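# Move box and foam block from under desk onto bookcase

## Task

Take the cardboard box and the foam block from beneath the desk and set both on the bookcase's top surface; the task fails if the robot tips over or is left leaning.

## Robot and tools

ROBOT. A simulated Hello Robot Stretch 4 with one arm: an omni-wheel base, a lift that slides up a mast, an arm that telescopes forward, a three-axis wrist and a five-finger hand. It stands about 1.6 m tall; the base rim lies within 0.23 m of the base origin. Loose objects may occasionally get a brief push from outside.

FRAMES. Base frame: origin on the floor below the base centre, x ahead, y to the left, z up, metres. hand_pose is reported in this frame for the hand point, 0.045 m in front of the palm; the printed value may be slightly wrong. Odometry frame: the base frame as it was when the scene began; base_odometry counts wheel rotation only (slip counts as travel), heading in rad, left positive, -3.142 to 3.142.

move. One action per call. Arguments: base, joints, speeds, pace, contact_limits, or end_of_arm on its own; plus cameras and blocking. base is a single object holding a relative offset from where the base last reported itself: translate_m (m, forward +, -2 to 2), strafe_m (m, left +, -2 to 2) or rotate_rad (rad, counter-clockwise +, -3.2 to 3.2). Only translate_m and strafe_m may be combined (straight diagonal, no turn). joints is one object of absolute targets keyed by name: lift_m 0 to 1.2 m; arm_m 0 to 0.55 m; wrist_yaw_rad -1.134 to 4.276 (0 ahead, + left, 3.14 folded back); wrist_pitch_rad -1.117 to 4.259 (0 level, 1.57 pointing down); wrist_roll_rad -1.117 to 4.259 (0 palm up, 1.57 palm to robot's right, 3.14 palm down); hand_little, hand_ring, hand_middle, hand_index, hand_thumb_bend, hand_thumb_turn each -1 (closed; for turn, thumb opposite the fingers) to +1 (open/straight; for turn, beside the palm); hand_force_limit -1 to 1 (about 0 to 10 N fingertip, 15 N for thumb motors); hand_speed -0.96 to 1 (full speed from +0.48). Out-of-range targets are clipped and reported. pace: "slow", "default", "fast" or "max" (base 0.1/0.3/0.4/0.6 m/s, lift 0.15/0.3/0.4/0.5 m/s, arm 0.1/0.4/0.6/0.7 m/s; wrist always 1.82 rad/s). A raised lift slows the base. speeds gives per-joint top speeds (wrist axes, lift_m, arm_m). contact_limits, 0 to 1 (default 0.5), for arm_m, lift_m, translate_m, strafe_m, rotate_rad, only alongside that same command; a base limit persists until the next base action. Even at 0 the arm needs 15 to 40 N to stop; for a light press, use 0 and aim 1 to 3 mm beyond contact. With a load, keep lift_m's limit at least 0.15 (1 kg) or 0.3 (2 kg). {"end_of_arm": "enable_torque"} revives wrist motors that shut off. cameras: list from head_camera, head_left_camera, head_right_camera, wrist_camera, all. blocking false returns after about 0.5 s while motion continues; a later move replaces only the targets it names. Actions last at most 15 s; moves time out at 14 s.

wait: seconds 0 to 10, optional cameras; returns early once running moves rest. stop: brakes all running motions and re-brakes slack wheels; always runs. zoom_image: camera plus region [x0, y0, x1, y1] pixels from top-left, at most 504 by 504, on the latest image. show_instructions: shows the reference pages. finished_scene: ends the scene permanently; the result must hold without the robot.

RESULTS. base_status and joint_status: done, moving, off_target, or uncommanded stops contact_stop, time_out, limit_stop_at_<name>, torque_fault. The first result showing such a stop (or a refused call) cancels the rest of that reply's move, wait and finished_scene calls. on_its_own lists what happened uncommanded (slack joints, servo currents out of range, tilt change). lidar_m: 12 distances, 30-degree sectors starting straight ahead and going counter-clockwise; "-" means nothing seen or closer than 0.25 m; sees from about 0.15 m up, so table tops count. wrist_depth_mm: 7x7 grid of depths, 100 to 2000 mm. base_tilt in degrees, forward and right positive. turned_by_wheels vs turned_by_imu differing by over 0.1 rad suggests slip or collision. motor_effort in percent with peak in brackets; servo_current in mA. hand_stopped_by lists little, ring, middle, index, thumb_bend, thumb_turn as moving, target, force, stalled or fault; *_load_n are fingertip loads in N, positive when pushed open; a dropped grip shows as loads near 0.

HAND. A power grasp with thumb turned in front fits objects about 35 to 65 mm thick; thumb tip to index pad pinches light items up to about 80 mm. Fingers reach about 0.06 to 0.07 m past the hand point. A finger motor moves only when its target changes; it locks on reaching target or hand_force_limit. Close gently at hand_speed -0.94 or slower. To squeeze harder, raise the force limit and send a more-closed target. The wrist camera sits behind the palm heel and can collide.

AVOID. Self-collision stops: hand over the base with lift below about 0.25 (0.45 pointing down), wrist tilted up while rolled, or yaw+pitch under about -1.1. Do not drive, turn or stop sharply with over 1 kg held and arm_m above 0.2, nor raise the lift during base moves; high or hard pushes can tip the robot. Tilt beyond 6 degrees makes lift, arm and wheels go slack. Avoid drops, releasing moving objects, slams, hard hits on fixed or heavy objects, and overloading fingers.

Each tool is called after ">>>" by a JSON object that holds its "api" and its "payload", one argument or row to a line.

Reference images:

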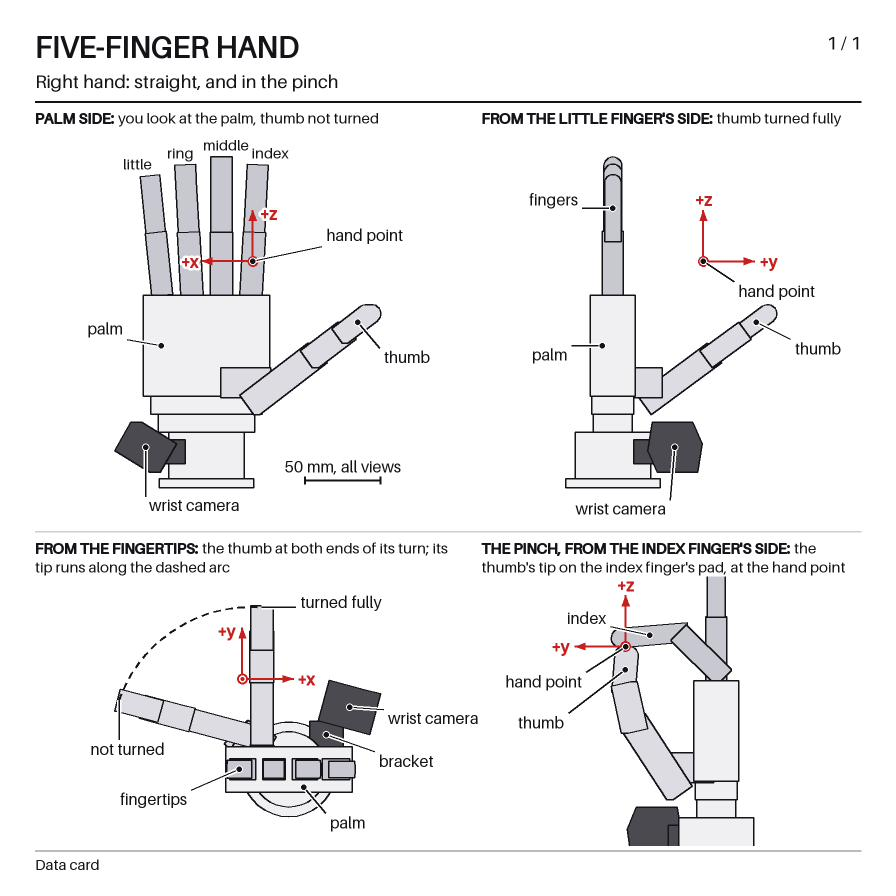

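## Session

>>> {"api": "move", "payload": {

}}

Scene clock: 0.00 s.
base_odometry: x=+0.000 y=+0.000 heading=+0.000
turned_by_wheels: +0.000
turned_by_imu: +0.000
base_tilt: forward=+0.0 right=+0.9
lidar_m: 1.45 2.38 1.99 1.56 1.72 1.90 1.91 2.13 1.74 1.46 1.61 1.45
base_status: not commanded
joint_positions: lift_m=+0.248 arm_m=+0.001 wrist_yaw_rad=+3.110 wrist_pitch_rad=+0.002 wrist_roll_rad=+0.000 hand_little=+1.000 hand_ring=+1.000 hand_middle=+1.000 hand_index=+1.000 hand_thumb_turn=+1.000 hand_thumb_bend=+1.000 hand_force_limit=+0.000 hand_speed=-0.800
joint_status: not commanded
measured_speeds: all 0
hand_stopped_by: target,target,target,target,target,target
little_load_n: 0.0
ring_load_n: 0.0
middle_load_n: 0.0
index_load_n: 0.0
thumb_bend_load_n: 0.0
thumb_turn_load_n: 0.0
motor_effort: lift_m=+19 arm_m=-4 wheel_0=+0 wheel_1=-1 wheel_2=+0
servo_current: wrist_yaw_rad=20 wrist_pitch_rad=26 wrist_roll_rad=33
hand_pose: x=-0.0459 y=+0.1252 z=+0.4854 quat_wxyz=(-0.491, -0.493, +0.508, +0.507) (m; base frame)
wrist_depth_mm: - 142 - - - - - / - 126 142 - - - - / - 123 169 - - - - / 112 142 220 - - - - / 217 - - - - - - / 225 1537 1576 1808 1863 1863 - / - 1078 110 111 - - -
pictures: head_camera, head_left_camera, head_right_camera, wrist_camera
Images, in order (width x height): head_camera 420x560, head_left_camera 420x672, head_right_camera 420x672, wrist_camera 616x392.

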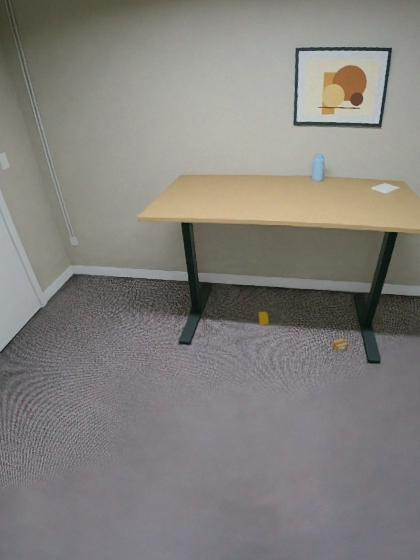

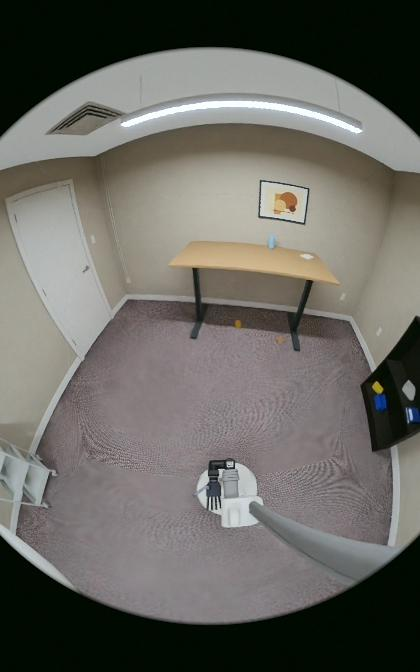

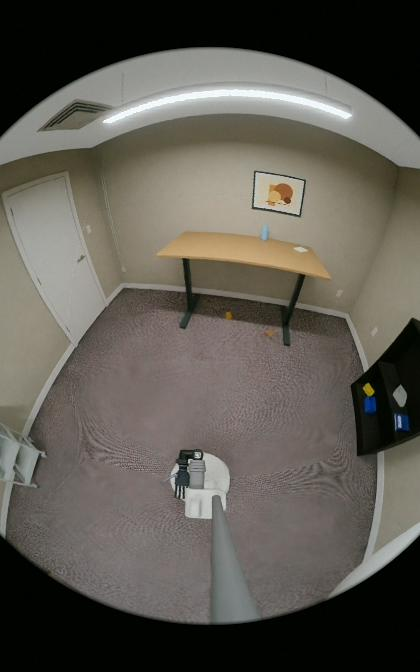

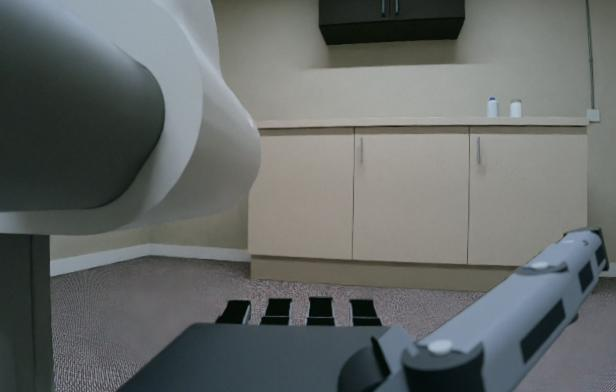

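>>> {"api": "zoom_image", "payload": {
  "camera": "head_camera",
  "region": [170, 200, 420, 400]
}}

>>> {"api": "zoom_image", "payload": {
  "camera": "head_left_camera",
  "region": [200, 220, 420, 480]
}}

Scaled by 2.016 from the camera's image (finer frame: 1200x1600).

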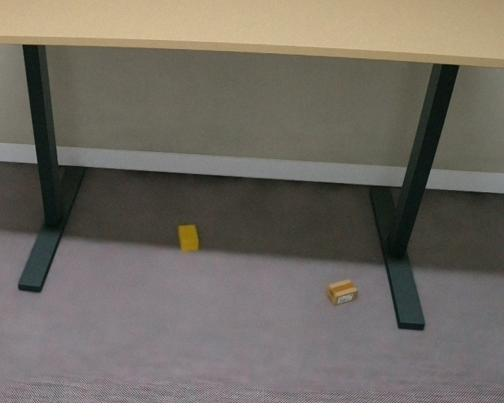

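Scaled by 1.938 from the camera's image (finer frame: 600x960).

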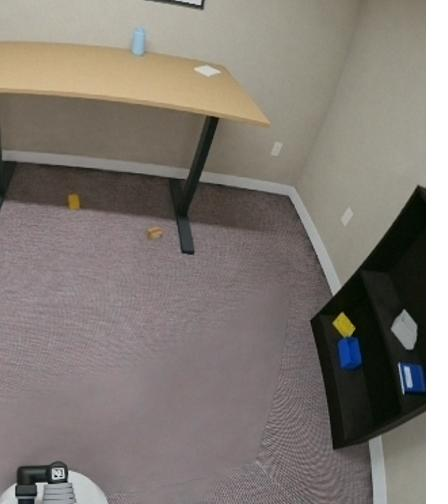

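>>> {"api": "move", "payload": {
  "joints": {"lift_m": 0.6, "wrist_yaw_rad": 0, "hand_thumb_turn": -1},
  "pace": "fast",
  "base": {"translate_m": 0.4}
}}

>>> {"api": "move", "payload": {
  "joints": {"wrist_pitch_rad": 1.57, "wrist_roll_rad": 1.57},
  "cameras": ["all"]
}}

Scene clock: 24.33 s.
move: done
base_odometry: x=+0.400 y=+0.000 heading=+0.000
turned_by_wheels: +0.000
turned_by_imu: -0.005
base_tilt: forward=-0.2 right=+1.0
lidar_m: 1.05 1.22 1.93 1.90 1.67 2.32 2.28 2.23 1.50 1.49 1.26 1.06
base_status: done
joint_positions: lift_m=+0.600 arm_m=+0.001 wrist_yaw_rad=+0.002 wrist_pitch_rad=+0.002 wrist_roll_rad=+0.000 hand_little=+1.000 hand_ring=+1.000 hand_middle=+1.000 hand_index=+1.000 hand_thumb_turn=-1.000 hand_thumb_bend=+1.000 hand_force_limit=+0.000 hand_speed=-0.800
joint_status: all done
measured_speeds: all 0
hand_stopped_by: target,target,target,target,target,target
little_load_n: 0.0
ring_load_n: 0.0
middle_load_n: 0.0
index_load_n: 0.5
thumb_bend_load_n: 0.0
thumb_turn_load_n: 0.0
motor_effort: lift_m=+23(28) arm_m=-4(4) wheel_0=+3(13) wheel_1=+2(10) wheel_2=-2(24)
servo_current: wrist_yaw_rad=46(176) wrist_pitch_rad=26(46) wrist_roll_rad=20(46)
hand_pose: x=+0.3937 y=-0.1177 z=+0.8375 quat_wxyz=(+0.499, +0.500, +0.501, +0.500)
wrist_depth_mm: - - - - - 1537 - / - - - 121 - 1537 - / - - 1098 108 - 931 - / - - - - - - - / - - - - - - - / - - - - - - - / 1808 1756 110 111 - - -
pictures: none

Scene clock: 25.87 s.
move: done
base_odometry: x=+0.400 y=+0.000 heading=+0.000
turned_by_wheels: +0.000
turned_by_imu: -0.001
base_tilt: forward=+0.0 right=+1.0
lidar_m: 1.04 1.20 1.92 1.89 1.67 2.32 2.30 2.22 1.55 1.50 1.29 1.05
base_status: not commanded
joint_positions: lift_m=+0.600 arm_m=+0.001 wrist_yaw_rad=+0.002 wrist_pitch_rad=+1.567 wrist_roll_rad=+1.567 hand_little=+1.000 hand_ring=+1.000 hand_middle=+1.000 hand_index=+1.000 hand_thumb_turn=-1.000 hand_thumb_bend=+1.000 hand_force_limit=+0.000 hand_speed=-0.800
joint_status: all done
measured_speeds: all 0
hand_stopped_by: target,target,target,target,target,target
little_load_n: 0.5
ring_load_n: 0.0
middle_load_n: 0.0
index_load_n: 0.0
thumb_bend_load_n: 0.0
thumb_turn_load_n: 0.0
motor_effort: lift_m=+23(23) arm_m=-4(4) wheel_0=+3(3) wheel_1=+2(3) wheel_2=-2(2)
servo_current: wrist_yaw_rad=39(65) wrist_pitch_rad=33(78) wrist_roll_rad=20(117)
hand_pose: x=+0.1424 y=-0.1478 z=+0.5563 quat_wxyz=(+0.000, +1.000, +0.003, +0.002)
wrist_depth_mm: 741 741 741 732 732 723 723 / 741 732 732 732 723 723 715 / 732 741 723 732 - 723 715 / 732 732 732 723 - 512 707 / 732 723 715 585 - 480 353 / 723 723 723 504 - 496 500 / 723 715 110 111 - - 699
pictures: head_camera, head_left_camera, head_right_camera, wrist_camera
Images, in order (width x height): head_camera 420x560, head_left_camera 420x672, head_right_camera 420x672, wrist_camera 616x392.

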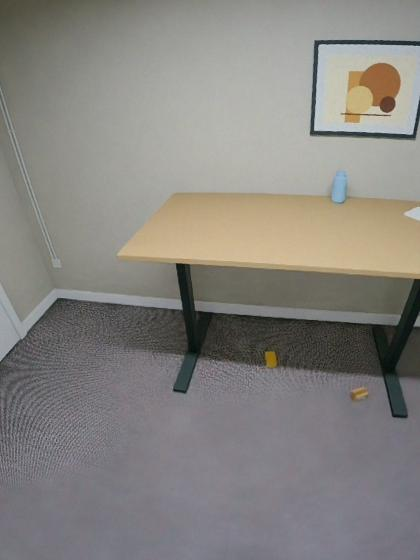

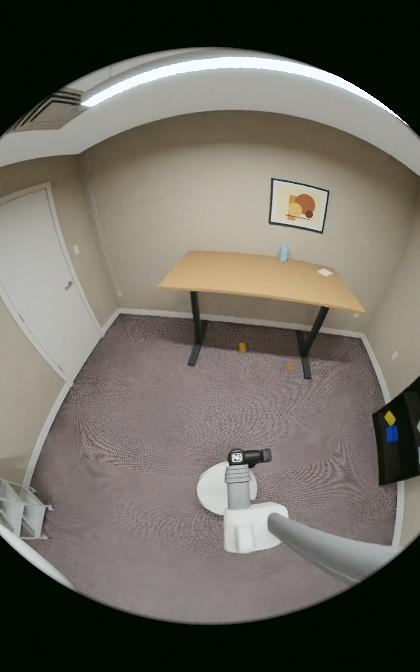

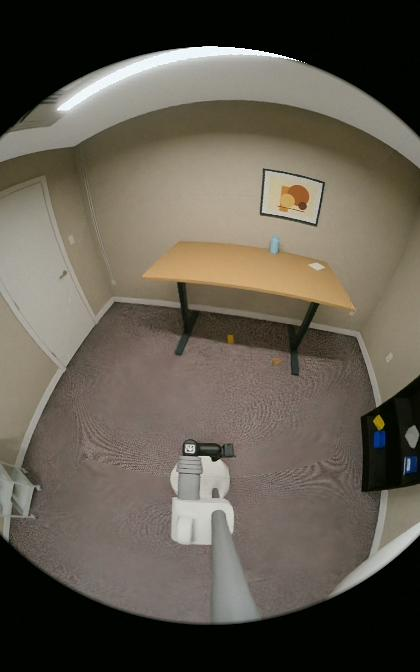

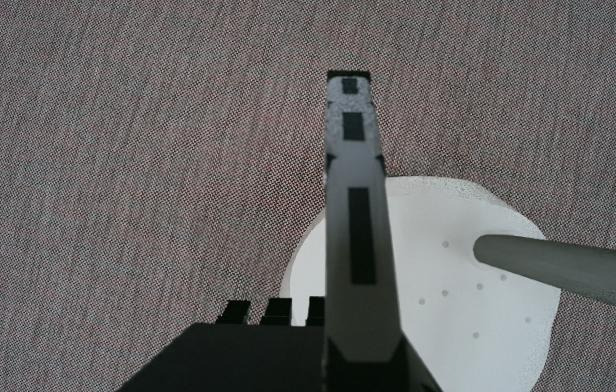

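>>> {"api": "move", "payload": {
  "base": {"rotate_rad": -0.26},
  "joints": {"wrist_pitch_rad": 0.785, "wrist_roll_rad": 3.14, "lift_m": 0.5},
  "cameras": ["all"]
}}

Scene clock: 99.90 s.
move: done
base_odometry: x=+0.400 y=+0.000 heading=-0.259
turned_by_wheels: -0.259
turned_by_imu: -0.254
base_tilt: forward=-0.1 right=+0.9
lidar_m: 1.05 1.09 2.00 1.91 1.68 1.94 2.28 2.36 1.94 1.49 1.56 1.12
base_status: done
joint_positions: lift_m=+0.500 arm_m=+0.001 wrist_yaw_rad=+0.002 wrist_pitch_rad=+0.794 wrist_roll_rad=+3.137 hand_little=+1.000 hand_ring=+1.000 hand_middle=+1.000 hand_index=+1.000 hand_thumb_turn=-1.000 hand_thumb_bend=+1.000 hand_force_limit=+0.000 hand_speed=-0.800
joint_status: all done
measured_speeds: all 0
hand_stopped_by: target,target,target,target,target,target
little_load_n: 0.0
ring_load_n: 0.0
middle_load_n: 0.0
index_load_n: 0.0
thumb_bend_load_n: 0.0
thumb_turn_load_n: 0.0
motor_effort: lift_m=+15(20) arm_m=-4(4) wheel_0=+5(9) wheel_1=+2(10) wheel_2=+3(10)
servo_current: wrist_yaw_rad=33(78) wrist_pitch_rad=39(137) wrist_roll_rad=39(111)
hand_pose: x=+0.2842 y=-0.0567 z=+0.4784 quat_wxyz=(-0.267, +0.657, -0.652, +0.268)
wrist_depth_mm: 580 580 580 574 564 554 544 / 640 634 634 615 597 603 597 / 723 715 707 691 - 676 668 / 820 820 809 798 - 778 759 / 960 946 931 931 - 878 878 / 1182 1118 1008 209 - 1042 1042 / 1430 1366 110 111 - - 1229
pictures: head_camera, head_left_camera, head_right_camera, wrist_camera
Images, in order (width x height): head_camera 420x560, head_left_camera 420x672, head_right_camera 420x672, wrist_camera 616x392.

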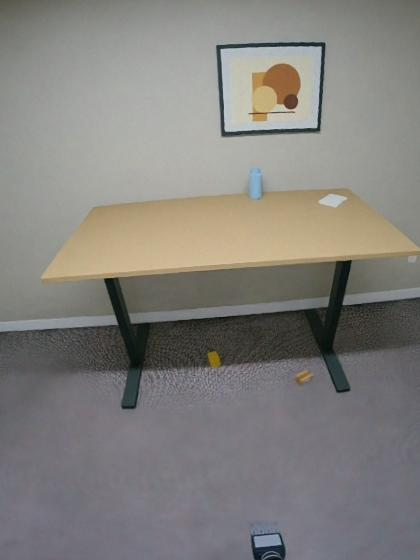

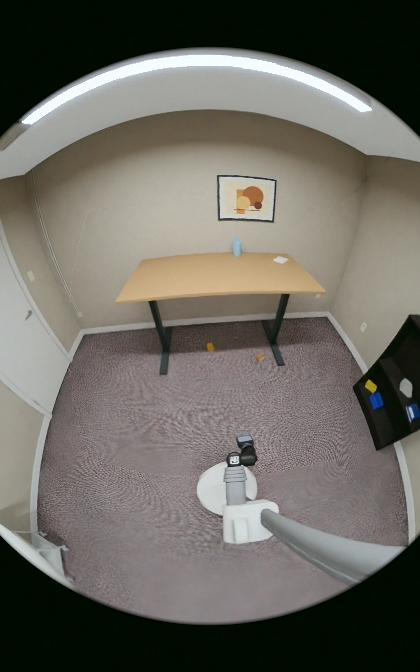

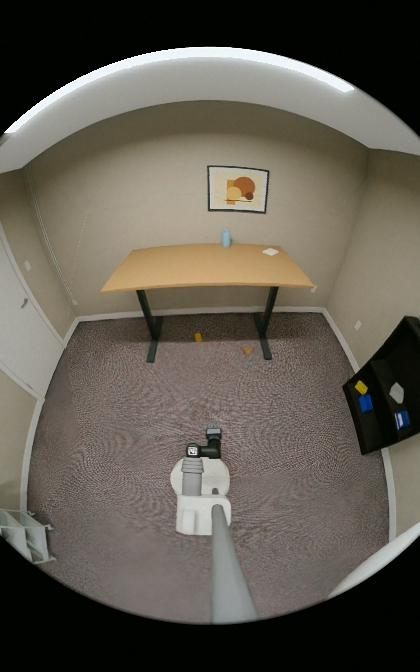

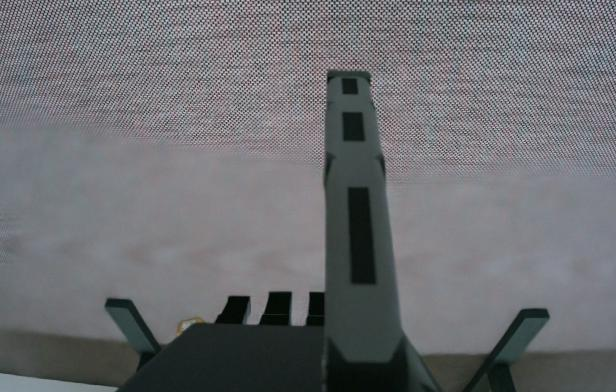

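>>> {"api": "move", "payload": {
  "base": {"translate_m": 0.45},
  "joints": {"lift_m": 0.3},
  "cameras": ["all"]
}}

Scene clock: 114.33 s.
move: done
base_odometry: x=+0.835 y=-0.115 heading=-0.259
turned_by_wheels: +0.000
turned_by_imu: -0.006
base_tilt: forward=-0.2 right=+0.8
lidar_m: 0.60 0.65 0.85 1.92 1.97 1.99 2.73 2.73 1.55 1.44 0.93 0.67
base_status: done
joint_positions: lift_m=+0.300 arm_m=+0.001 wrist_yaw_rad=+0.002 wrist_pitch_rad=+0.793 wrist_roll_rad=+3.137 hand_little=+1.000 hand_ring=+1.000 hand_middle=+1.000 hand_index=+1.000 hand_thumb_turn=-1.000 hand_thumb_bend=+1.000 hand_force_limit=+0.000 hand_speed=-0.800
joint_status: all done
measured_speeds: all 0
hand_stopped_by: target,target,target,target,target,target
little_load_n: 0.0
ring_load_n: 0.0
middle_load_n: 0.0
index_load_n: 0.0
thumb_bend_load_n: 0.0
thumb_turn_load_n: 0.0
motor_effort: lift_m=+15(18) arm_m=-4(4) wheel_0=+5(11) wheel_1=+3(10) wheel_2=-5(18)
servo_current: wrist_yaw_rad=26(65) wrist_pitch_rad=46(52) wrist_roll_rad=33(46)
hand_pose: x=+0.2843 y=-0.0567 z=+0.2784 quat_wxyz=(-0.268, +0.656, -0.652, +0.268)
wrist_depth_mm: 382 382 382 375 373 364 359 / 421 418 418 404 392 399 397 / 477 469 466 452 107 449 442 / 549 539 530 525 - 504 504 / 640 621 609 603 - 585 580 / 750 707 683 208 - 691 691 / 842 891 110 111 - - 809
pictures: head_camera, head_left_camera, head_right_camera, wrist_camera
Images, in order (width x height): head_camera 420x560, head_left_camera 420x672, head_right_camera 420x672, wrist_camera 616x392.

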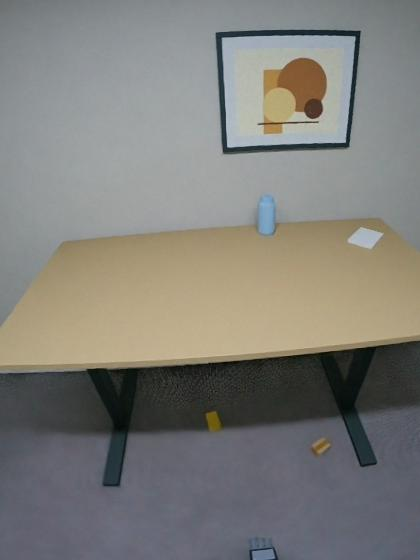

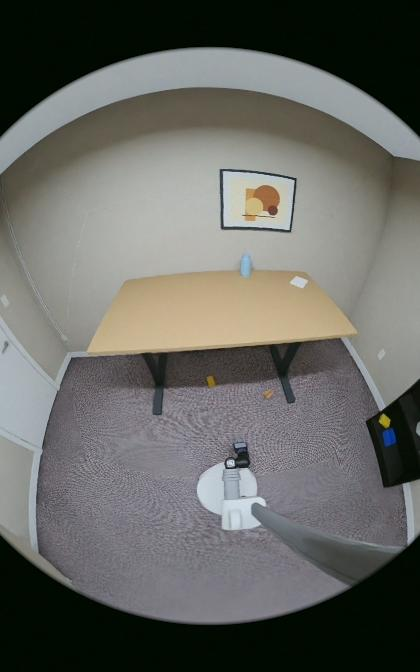

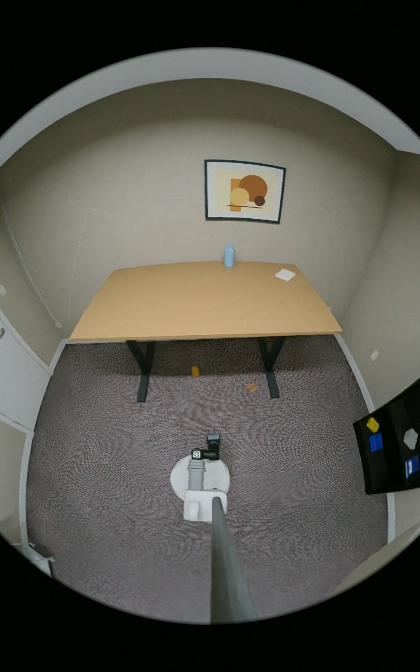

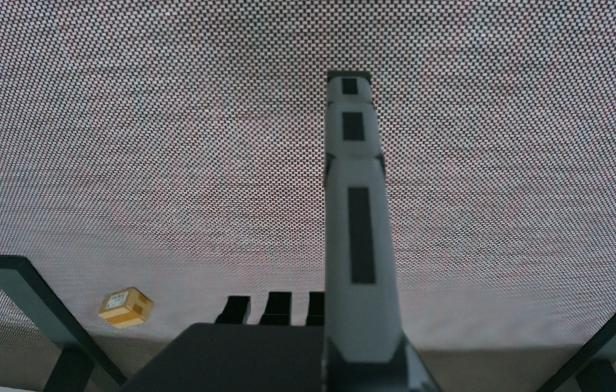

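>>> {"api": "move", "payload": {
  "base": {"strafe_m": -0.37, "translate_m": 0.1},
  "joints": {"arm_m": 0.15},
  "cameras": ["head_camera", "wrist_camera"]
}}

Scene clock: 147.93 s.
move: done
base_odometry: x=+0.837 y=-0.498 heading=-0.259
turned_by_wheels: +0.000
turned_by_imu: -0.004
base_tilt: forward=-0.1 right=+1.0
lidar_m: 0.53 0.55 0.71 2.28 2.30 2.51 2.83 2.20 1.17 1.10 1.44 0.56
base_status: done
joint_positions: lift_m=+0.300 arm_m=+0.150 wrist_yaw_rad=+0.002 wrist_pitch_rad=+0.793 wrist_roll_rad=+3.137 hand_little=+1.000 hand_ring=+1.000 hand_middle=+1.000 hand_index=+1.000 hand_thumb_turn=-1.000 hand_thumb_bend=+1.000 hand_force_limit=+0.000 hand_speed=-0.800
joint_status: all done
measured_speeds: all 0
hand_stopped_by: target,target,target,target,target,target
little_load_n: 0.0
ring_load_n: 0.0
middle_load_n: 0.0
index_load_n: 0.0
thumb_bend_load_n: 0.0
thumb_turn_load_n: 0.0
motor_effort: lift_m=+15(16) arm_m=+7(14) wheel_0=+5(17) wheel_1=-4(15) wheel_2=-3(10)
servo_current: wrist_yaw_rad=39(78) wrist_pitch_rad=39(46) wrist_roll_rad=33(46)
hand_pose: x=+0.4330 y=-0.0567 z=+0.2784 quat_wxyz=(-0.268, +0.656, -0.652, +0.268)
wrist_depth_mm: 382 382 379 375 370 364 359 / 418 415 415 402 389 399 394 / 477 469 466 452 107 445 439 / 544 535 525 521 - 508 500 / 634 627 591 603 - 580 574 / 778 750 634 209 - 691 691 / 931 904 110 111 - - 809
Images, in order (width x height): head_camera 420x560, wrist_camera 616x392.

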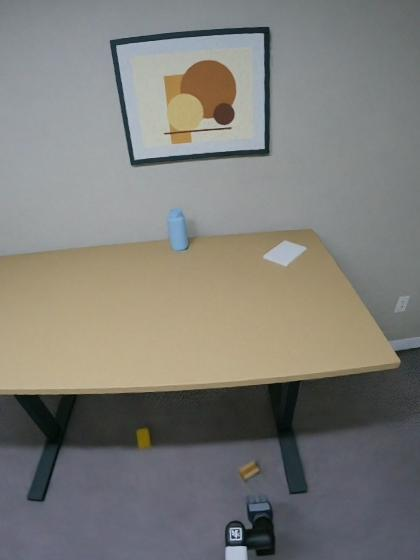

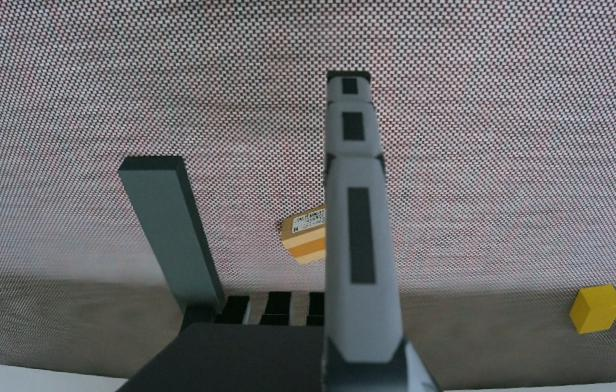

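>>> {"api": "zoom_image", "payload": {
  "camera": "head_camera",
  "region": [190, 420, 320, 560]
}}

>>> {"api": "zoom_image", "payload": {
  "camera": "wrist_camera",
  "region": [200, 150, 420, 300]
}}

Scaled by 3.600 from the camera's image (finer frame: 1200x1600).

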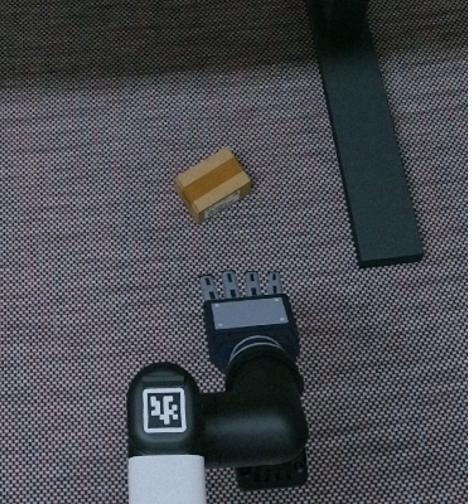

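Scaled by 2.291.

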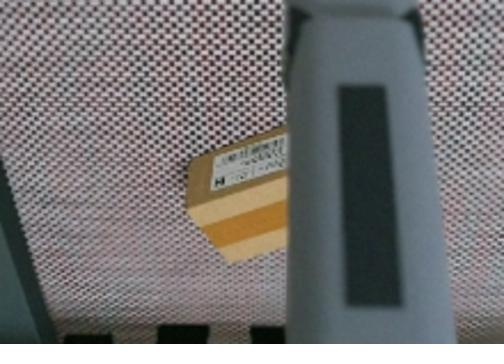

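>>> {"api": "move", "payload": {
  "base": {"strafe_m": -0.067},
  "joints": {"arm_m": 0.28, "wrist_yaw_rad": 0.52, "lift_m": 0.25},
  "cameras": ["head_camera", "wrist_camera"]
}}

>>> {"api": "zoom_image", "payload": {
  "camera": "wrist_camera",
  "region": [150, 100, 500, 392]
}}

>>> {"api": "zoom_image", "payload": {
  "camera": "head_camera",
  "region": [190, 400, 340, 560]
}}

Scene clock: 200.87 s.
move: done
base_odometry: x=+0.819 y=-0.562 heading=-0.259
turned_by_wheels: +0.000
turned_by_imu: -0.001
base_tilt: forward=-0.1 right=+0.9
lidar_m: 0.53 0.55 0.74 2.34 2.34 2.57 2.81 2.09 1.10 1.05 1.41 0.59
base_status: done
joint_positions: lift_m=+0.250 arm_m=+0.280 wrist_yaw_rad=+0.518 wrist_pitch_rad=+0.793 wrist_roll_rad=+3.137 hand_little=+1.000 hand_ring=+1.000 hand_middle=+1.000 hand_index=+1.000 hand_thumb_turn=-1.000 hand_thumb_bend=+1.000 hand_force_limit=+0.000 hand_speed=-0.800
joint_status: all done
measured_speeds: all 0
hand_stopped_by: target,target,target,target,target,target
little_load_n: 0.0
ring_load_n: 0.0
middle_load_n: 0.0
index_load_n: 0.0
thumb_bend_load_n: 0.0
thumb_turn_load_n: 0.0
motor_effort: lift_m=+15(19) arm_m=+7(13) wheel_0=+6(15) wheel_1=-4(13) wheel_2=+0(5)
servo_current: wrist_yaw_rad=72(137) wrist_pitch_rad=33(52) wrist_roll_rad=20(46)
hand_pose: x=+0.5763 y=+0.0062 z=+0.2285 quat_wxyz=(-0.327, +0.801, -0.463, +0.191)
wrist_depth_mm: 297 324 329 322 320 314 314 / 325 362 359 349 340 347 343 / 368 404 382 370 107 389 382 / 418 466 459 452 - 439 436 / 462 539 530 521 - 504 504 / 647 647 585 209 - 609 597 / 699 750 110 111 - - 707
Images, in order (width x height): head_camera 420x560, wrist_camera 616x392.

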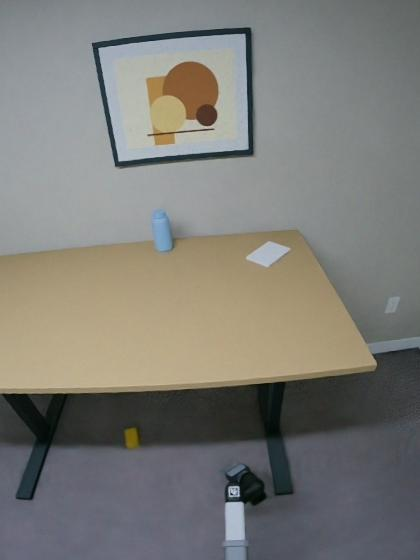

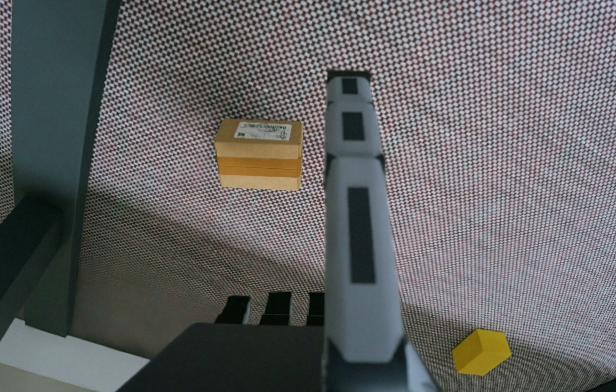

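Scaled by 1.440.

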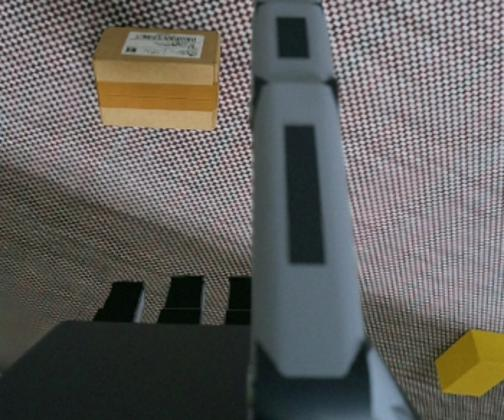

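Scaled by 3.150 from the camera's image (finer frame: 1200x1600).

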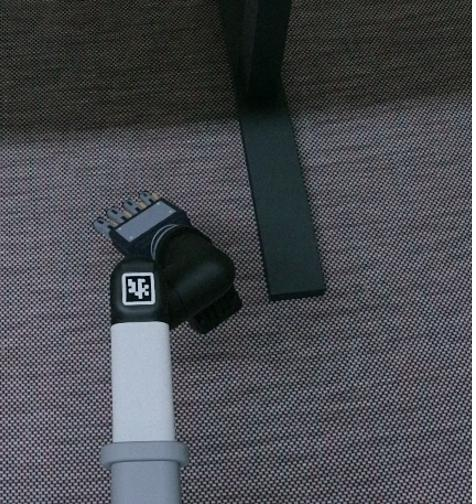

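>>> {"api": "move", "payload": {
  "joints": {"arm_m": 0.36, "lift_m": 0.17},
  "cameras": ["wrist_camera"]
}}

>>> {"api": "zoom_image", "payload": {
  "camera": "wrist_camera",
  "region": [150, 0, 450, 250]
}}

Scene clock: 235.47 s.
move: done
base_odometry: x=+0.819 y=-0.562 heading=-0.259
turned_by_wheels: +0.000
turned_by_imu: -0.002
base_tilt: forward=+0.1 right=+0.9
lidar_m: 0.53 0.56 0.75 2.32 2.34 2.58 2.81 2.07 1.10 1.05 1.41 0.58
base_status: not commanded
joint_positions: lift_m=+0.170 arm_m=+0.360 wrist_yaw_rad=+0.518 wrist_pitch_rad=+0.793 wrist_roll_rad=+3.137 hand_little=+1.000 hand_ring=+1.000 hand_middle=+1.000 hand_index=+1.000 hand_thumb_turn=-1.000 hand_thumb_bend=+1.000 hand_force_limit=+0.000 hand_speed=-0.800
joint_status: all done
measured_speeds: all 0
hand_stopped_by: target,target,target,target,target,target
little_load_n: 0.0
ring_load_n: -0.5
middle_load_n: 0.0
index_load_n: 0.0
thumb_bend_load_n: 0.0
thumb_turn_load_n: 0.0
motor_effort: lift_m=+15(17) arm_m=+7(14) wheel_0=+6(6) wheel_1=-4(5) wheel_2=+0(0)
servo_current: wrist_yaw_rad=39(59) wrist_pitch_rad=26(46) wrist_roll_rad=33(39)
hand_pose: x=+0.6564 y=+0.0062 z=+0.1485 quat_wxyz=(-0.327, +0.801, -0.463, +0.191)
wrist_depth_mm: 227 252 247 248 245 240 239 / 252 276 271 262 257 264 260 / 287 309 294 248 283 296 291 / 336 353 349 343 - 334 330 / 392 410 402 397 - 384 382 / 484 492 445 209 - 455 452 / 615 585 110 111 - - 535
Images, in order (width x height): wrist_camera 616x392.

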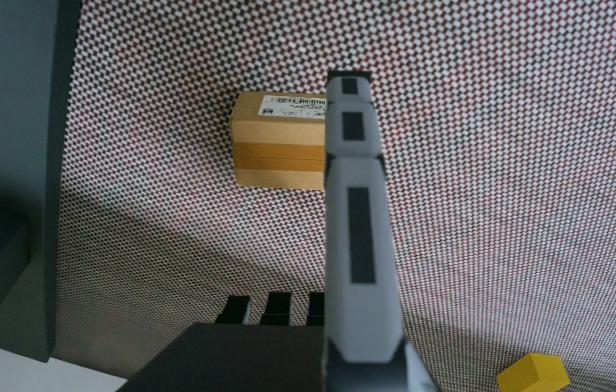

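Scaled by 1.680.

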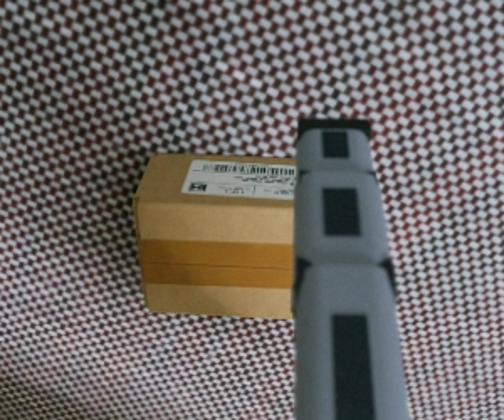

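>>> {"api": "move", "payload": {
  "base": {"strafe_m": -0.005},
  "joints": {"arm_m": 0.384, "lift_m": 0.12, "wrist_pitch_rad": 0.68},
  "cameras": ["head_camera", "wrist_camera"]
}}

>>> {"api": "zoom_image", "payload": {
  "camera": "wrist_camera",
  "region": [150, 0, 450, 250]
}}

Scene clock: 277.87 s.
move: done
base_odometry: x=+0.818 y=-0.567 heading=-0.259
turned_by_wheels: +0.000
turned_by_imu: -0.001
base_tilt: forward=+0.1 right=+1.0
lidar_m: 0.50 0.54 0.77 2.35 2.34 2.58 2.79 2.09 1.09 1.01 1.39 0.56
base_status: done
joint_positions: lift_m=+0.120 arm_m=+0.384 wrist_yaw_rad=+0.518 wrist_pitch_rad=+0.689 wrist_roll_rad=+3.137 hand_little=+1.000 hand_ring=+1.000 hand_middle=+1.000 hand_index=+1.000 hand_thumb_turn=-1.000 hand_thumb_bend=+1.000 hand_force_limit=+0.000 hand_speed=-0.800
joint_status: all done
measured_speeds: all 0
hand_stopped_by: target,target,target,target,target,target
little_load_n: 0.0
ring_load_n: 0.0
middle_load_n: 0.0
index_load_n: 0.0
thumb_bend_load_n: 0.0
thumb_turn_load_n: 0.0
motor_effort: lift_m=+15(17) arm_m=+7(18) wheel_0=+1(13) wheel_1=+2(12) wheel_2=+0(2)
servo_current: wrist_yaw_rad=33(59) wrist_pitch_rad=46(91) wrist_roll_rad=39(46)
hand_pose: x=+0.6978 y=+0.0162 z=+0.1112 quat_wxyz=(-0.368, +0.783, -0.453, +0.215)
wrist_depth_mm: 211 211 207 204 202 200 - / 234 234 227 187 216 224 220 / 270 268 259 203 245 255 251 / 317 317 309 307 - 296 293 / 375 379 373 366 - 353 351 / 488 484 424 209 - 439 439 / 603 615 110 111 - - 504
Images, in order (width x height): head_camera 420x560, wrist_camera 616x392.

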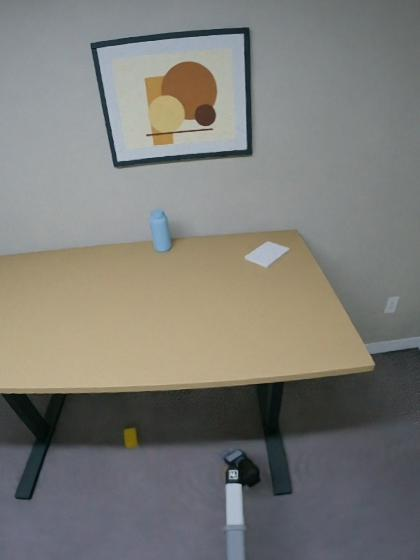

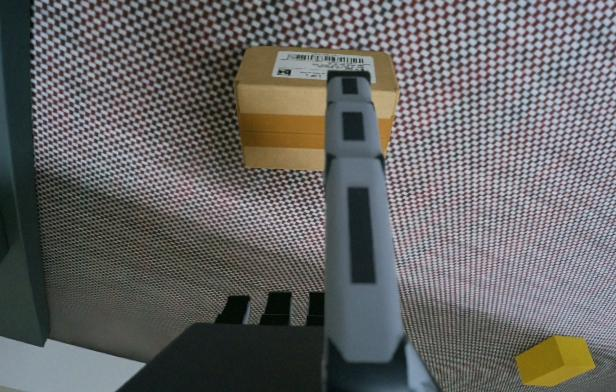

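Scaled by 1.680.

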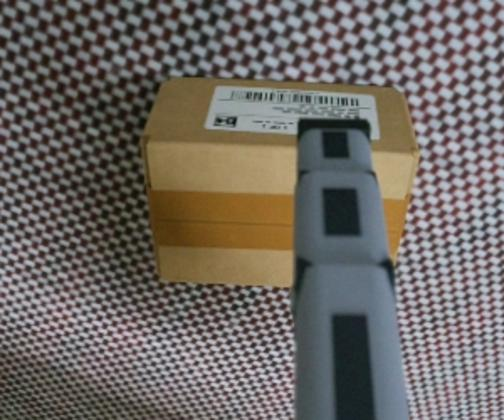

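>>> {"api": "move", "payload": {
  "base": {"strafe_m": -0.008}
}}

>>> {"api": "move", "payload": {
  "joints": {"lift_m": 0.038, "hand_speed": -0.9, "hand_force_limit": -0.5},
  "contact_limits": {"lift_m": 0.2},
  "pace": "slow",
  "cameras": ["head_camera", "wrist_camera"]
}}

>>> {"api": "zoom_image", "payload": {
  "camera": "wrist_camera",
  "region": [150, 0, 450, 250]
}}

Scene clock: 299.83 s.
move: done
base_odometry: x=+0.816 y=-0.575 heading=-0.258
turned_by_wheels: +0.000
turned_by_imu: -0.001
base_tilt: forward=+0.0 right=+0.9
lidar_m: 0.53 0.57 0.75 2.36 2.38 2.61 2.81 2.05 1.09 1.01 1.40 0.57
base_status: done
joint_positions: lift_m=+0.120 arm_m=+0.384 wrist_yaw_rad=+0.518 wrist_pitch_rad=+0.689 wrist_roll_rad=+3.137 hand_little=+1.000 hand_ring=+1.000 hand_middle=+1.000 hand_index=+1.000 hand_thumb_turn=-1.000 hand_thumb_bend=+1.000 hand_force_limit=+0.000 hand_speed=-0.800
joint_status: not commanded
measured_speeds: all 0
hand_stopped_by: target,target,target,target,target,target
little_load_n: 0.0
ring_load_n: 0.0
middle_load_n: 0.0
index_load_n: 0.0
thumb_bend_load_n: 0.0
thumb_turn_load_n: 0.0
motor_effort: lift_m=+15(15) arm_m=+7(8) wheel_0=-2(13) wheel_1=+4(12) wheel_2=+0(4)
servo_current: wrist_yaw_rad=72(72) wrist_pitch_rad=39(46) wrist_roll_rad=33(33)
hand_pose: x=+0.6978 y=+0.0162 z=+0.1112 quat_wxyz=(-0.369, +0.783, -0.453, +0.215)
wrist_depth_mm: 211 211 210 208 203 200 - / 235 233 232 189 211 224 220 / 263 268 266 204 245 254 252 / 309 315 310 307 - 296 294 / 370 382 373 366 - 353 351 / 477 484 424 209 - 442 442 / 603 615 110 111 - - 504
pictures: none

Scene clock: 301.40 s.
move: done
base_odometry: x=+0.816 y=-0.575 heading=-0.258
turned_by_wheels: +0.000
turned_by_imu: -0.001
base_tilt: forward=+0.0 right=+1.0
lidar_m: 0.53 0.56 0.74 2.37 2.36 2.58 2.80 2.09 1.10 1.03 1.37 0.56
base_status: not commanded
joint_positions: lift_m=+0.038 arm_m=+0.384 wrist_yaw_rad=+0.518 wrist_pitch_rad=+0.689 wrist_roll_rad=+3.137 hand_little=+1.000 hand_ring=+1.000 hand_middle=+1.000 hand_index=+1.000 hand_thumb_turn=-1.000 hand_thumb_bend=+1.000 hand_force_limit=-0.500 hand_speed=-0.900
joint_status: all done
measured_speeds: all 0
hand_stopped_by: target,target,target,target,target,target
little_load_n: 0.0
ring_load_n: 0.0
middle_load_n: 0.0
index_load_n: 0.0
thumb_bend_load_n: 0.0
thumb_turn_load_n: 0.0
motor_effort: lift_m=+15(18) arm_m=+7(8) wheel_0=-2(2) wheel_1=+4(4) wheel_2=+0(0)
servo_current: wrist_yaw_rad=59(65) wrist_pitch_rad=39(59) wrist_roll_rad=33(46)
contact_limits: lift_m 0.2
hand_pose: x=+0.6978 y=+0.0162 z=+0.0292 quat_wxyz=(-0.369, +0.783, -0.453, +0.215)
wrist_depth_mm: 127 127 126 125 124 121 - / 141 141 140 136 134 135 - / 163 162 156 151 151 154 153 / 193 190 138 136 - 179 178 / 235 229 209 138 - 213 211 / 304 291 255 163 - 266 266 / 399 379 110 111 - 334 334
Images, in order (width x height): head_camera 420x560, wrist_camera 616x392.

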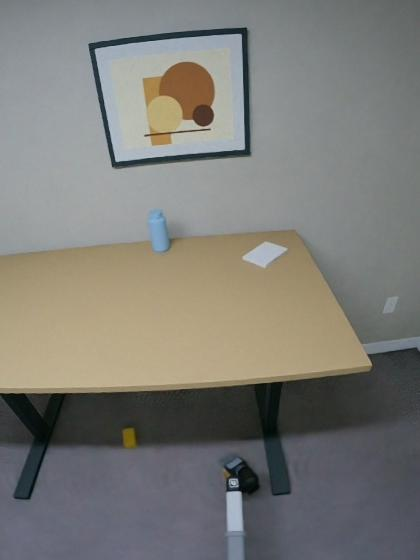

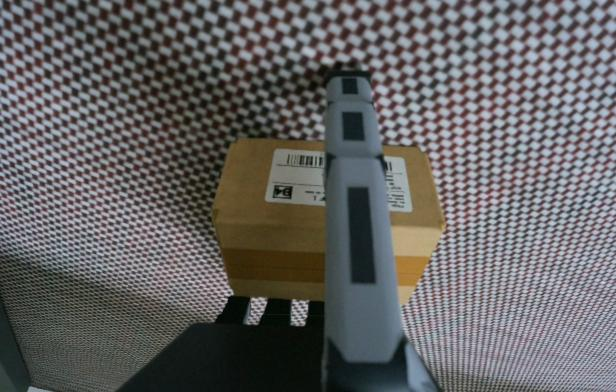

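Scaled by 1.680.

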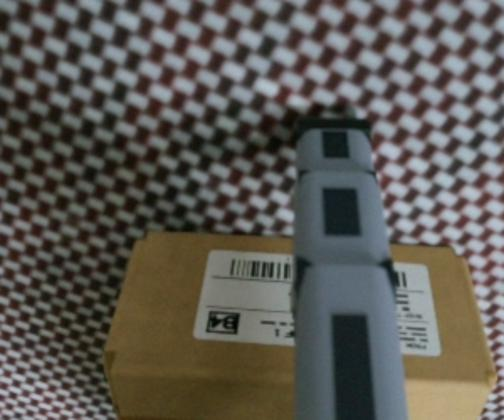

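>>> {"api": "move", "payload": {
  "joints": {"hand_index": 0.0, "hand_middle": 0.0, "hand_ring": 0.0, "hand_thumb_bend": 0.1},
  "cameras": ["wrist_camera"]
}}

Scene clock: 315.20 s.
move: off_target
base_odometry: x=+0.816 y=-0.575 heading=-0.258
turned_by_wheels: +0.000
turned_by_imu: -0.003
base_tilt: forward=+0.0 right=+1.1
lidar_m: 0.53 0.55 0.74 2.37 2.36 2.59 2.82 2.05 1.11 1.04 1.41 0.57
base_status: not commanded
joint_positions: lift_m=+0.038 arm_m=+0.384 wrist_yaw_rad=+0.518 wrist_pitch_rad=+0.683 wrist_roll_rad=+3.137 hand_little=+1.000 hand_ring=+0.237 hand_middle=+0.433 hand_index=+0.247 hand_thumb_turn=-1.000 hand_thumb_bend=+0.611 hand_force_limit=-0.500 hand_speed=-0.900
joint_status: hand_ring off_target (ended at +0.237, target +0.000); hand_middle off_target (ended at +0.433, target +0.000); hand_index off_target (ended at +0.247, target +0.000); hand_thumb_bend off_target (ended at +0.611, target +0.100)
measured_speeds: all 0
hand_stopped_by: target,force,force,force,force,target
little_load_n: 0.0
ring_load_n: 2.5
middle_load_n: 2.0
index_load_n: 3.5
thumb_bend_load_n: 4.5
thumb_turn_load_n: 0.0
motor_effort: lift_m=+15(15) arm_m=+7(8) wheel_0=-2(2) wheel_1=+4(5) wheel_2=+0(0)
servo_current: wrist_yaw_rad=52(72) wrist_pitch_rad=26(52) wrist_roll_rad=26(52)
contact_limits: lift_m 0.2
hand_pose: x=+0.6989 y=+0.0168 z=+0.0301 quat_wxyz=(-0.371, +0.782, -0.452, +0.217)
wrist_depth_mm: 130 131 127 126 127 124 - / 146 145 144 144 142 139 - / 169 168 157 144 153 160 158 / 202 199 136 132 128 188 191 / 251 243 220 148 - 227 225 / 332 317 273 164 - 287 287 / 455 427 110 111 - 373 373
Images, in order (width x height): wrist_camera 616x392.

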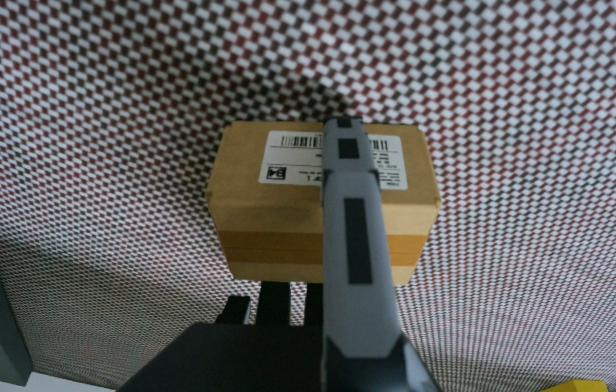

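>>> {"api": "move", "payload": {
  "joints": {"hand_force_limit": -0.2, "hand_index": -0.15, "hand_middle": 0.1, "hand_ring": -0.15, "hand_thumb_bend": 0.0}
}}

>>> {"api": "move", "payload": {
  "joints": {"lift_m": 0.15},
  "pace": "slow",
  "cameras": ["wrist_camera", "head_camera"]
}}

Scene clock: 322.20 s.
move: off_target
base_odometry: x=+0.816 y=-0.575 heading=-0.258
turned_by_wheels: +0.000
turned_by_imu: -0.002
base_tilt: forward=-0.1 right=+1.0
lidar_m: 0.54 0.55 0.79 2.36 2.34 2.58 2.80 2.05 1.11 1.04 1.39 0.59
base_status: not commanded
joint_positions: lift_m=+0.038 arm_m=+0.384 wrist_yaw_rad=+0.518 wrist_pitch_rad=+0.681 wrist_roll_rad=+3.137 hand_little=+1.000 hand_ring=+0.230 hand_middle=+0.240 hand_index=+0.240 hand_thumb_turn=-1.000 hand_thumb_bend=+0.611 hand_force_limit=-0.200 hand_speed=-0.900
joint_status: hand_ring off_target (ended at +0.230, target -0.150); hand_middle off_target (ended at +0.240, target +0.100); hand_index off_target (ended at +0.240, target -0.150); hand_thumb_bend off_target (ended at +0.611, target +0.000); the others done
measured_speeds: all 0
hand_stopped_by: target,force,force,force,force,target
little_load_n: 0.0
ring_load_n: 2.5
middle_load_n: 5.5
index_load_n: 4.0
thumb_bend_load_n: 7.0
thumb_turn_load_n: 0.0
motor_effort: lift_m=+15(15) arm_m=+7(7) wheel_0=-2(2) wheel_1=+4(5) wheel_2=+0(0)
servo_current: wrist_yaw_rad=39(59) wrist_pitch_rad=26(33) wrist_roll_rad=33(39)
contact_limits: lift_m 0.2
hand_pose: x=+0.6991 y=+0.0170 z=+0.0303 quat_wxyz=(-0.372, +0.782, -0.452, +0.217)
wrist_depth_mm: 131 132 128 128 128 125 - / 147 147 146 145 143 140 - / 171 170 158 143 147 161 159 / 205 202 135 131 128 190 194 / 254 248 224 148 - 231 229 / 340 325 278 160 - 293 293 / 466 439 110 111 - 379 382
pictures: none

Scene clock: 323.97 s.
move: done
base_odometry: x=+0.816 y=-0.575 heading=-0.258
turned_by_wheels: +0.000
turned_by_imu: -0.001
base_tilt: forward=-0.1 right=+1.0
lidar_m: 0.53 0.56 0.76 2.35 2.37 2.62 2.80 2.04 1.10 1.03 1.40 0.59
base_status: not commanded
joint_positions: lift_m=+0.150 arm_m=+0.384 wrist_yaw_rad=+0.518 wrist_pitch_rad=+0.681 wrist_roll_rad=+3.137 hand_little=+1.000 hand_ring=+0.230 hand_middle=+0.240 hand_index=+0.240 hand_thumb_turn=-1.000 hand_thumb_bend=+0.611 hand_force_limit=-0.200 hand_speed=-0.900
joint_status: all done
measured_speeds: all 0
hand_stopped_by: target,force,force,force,force,target
little_load_n: 0.0
ring_load_n: 1.5
middle_load_n: 4.0
index_load_n: 3.5
thumb_bend_load_n: 7.5
thumb_turn_load_n: 0.0
motor_effort: lift_m=+23(29) arm_m=+7(7) wheel_0=-2(2) wheel_1=+4(4) wheel_2=+0(0)
servo_current: wrist_yaw_rad=39(59) wrist_pitch_rad=33(33) wrist_roll_rad=39(46)
hand_pose: x=+0.6991 y=+0.0170 z=+0.1415 quat_wxyz=(-0.372, +0.782, -0.452, +0.217)
wrist_depth_mm: 230 241 239 237 231 229 - / 252 267 266 264 260 255 253 / 293 309 289 143 147 291 289 / 342 362 135 131 128 342 338 / 418 439 397 148 - 410 404 / 574 559 488 160 - 512 512 / 603 647 110 111 - - 535
pictures: head_camera, wrist_camera
Images, in order (width x height): head_camera 420x560, wrist_camera 616x392.

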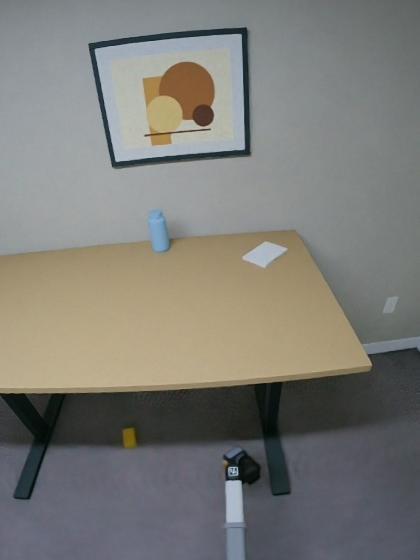

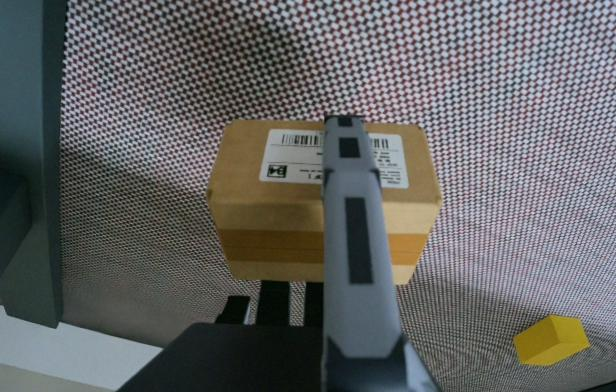

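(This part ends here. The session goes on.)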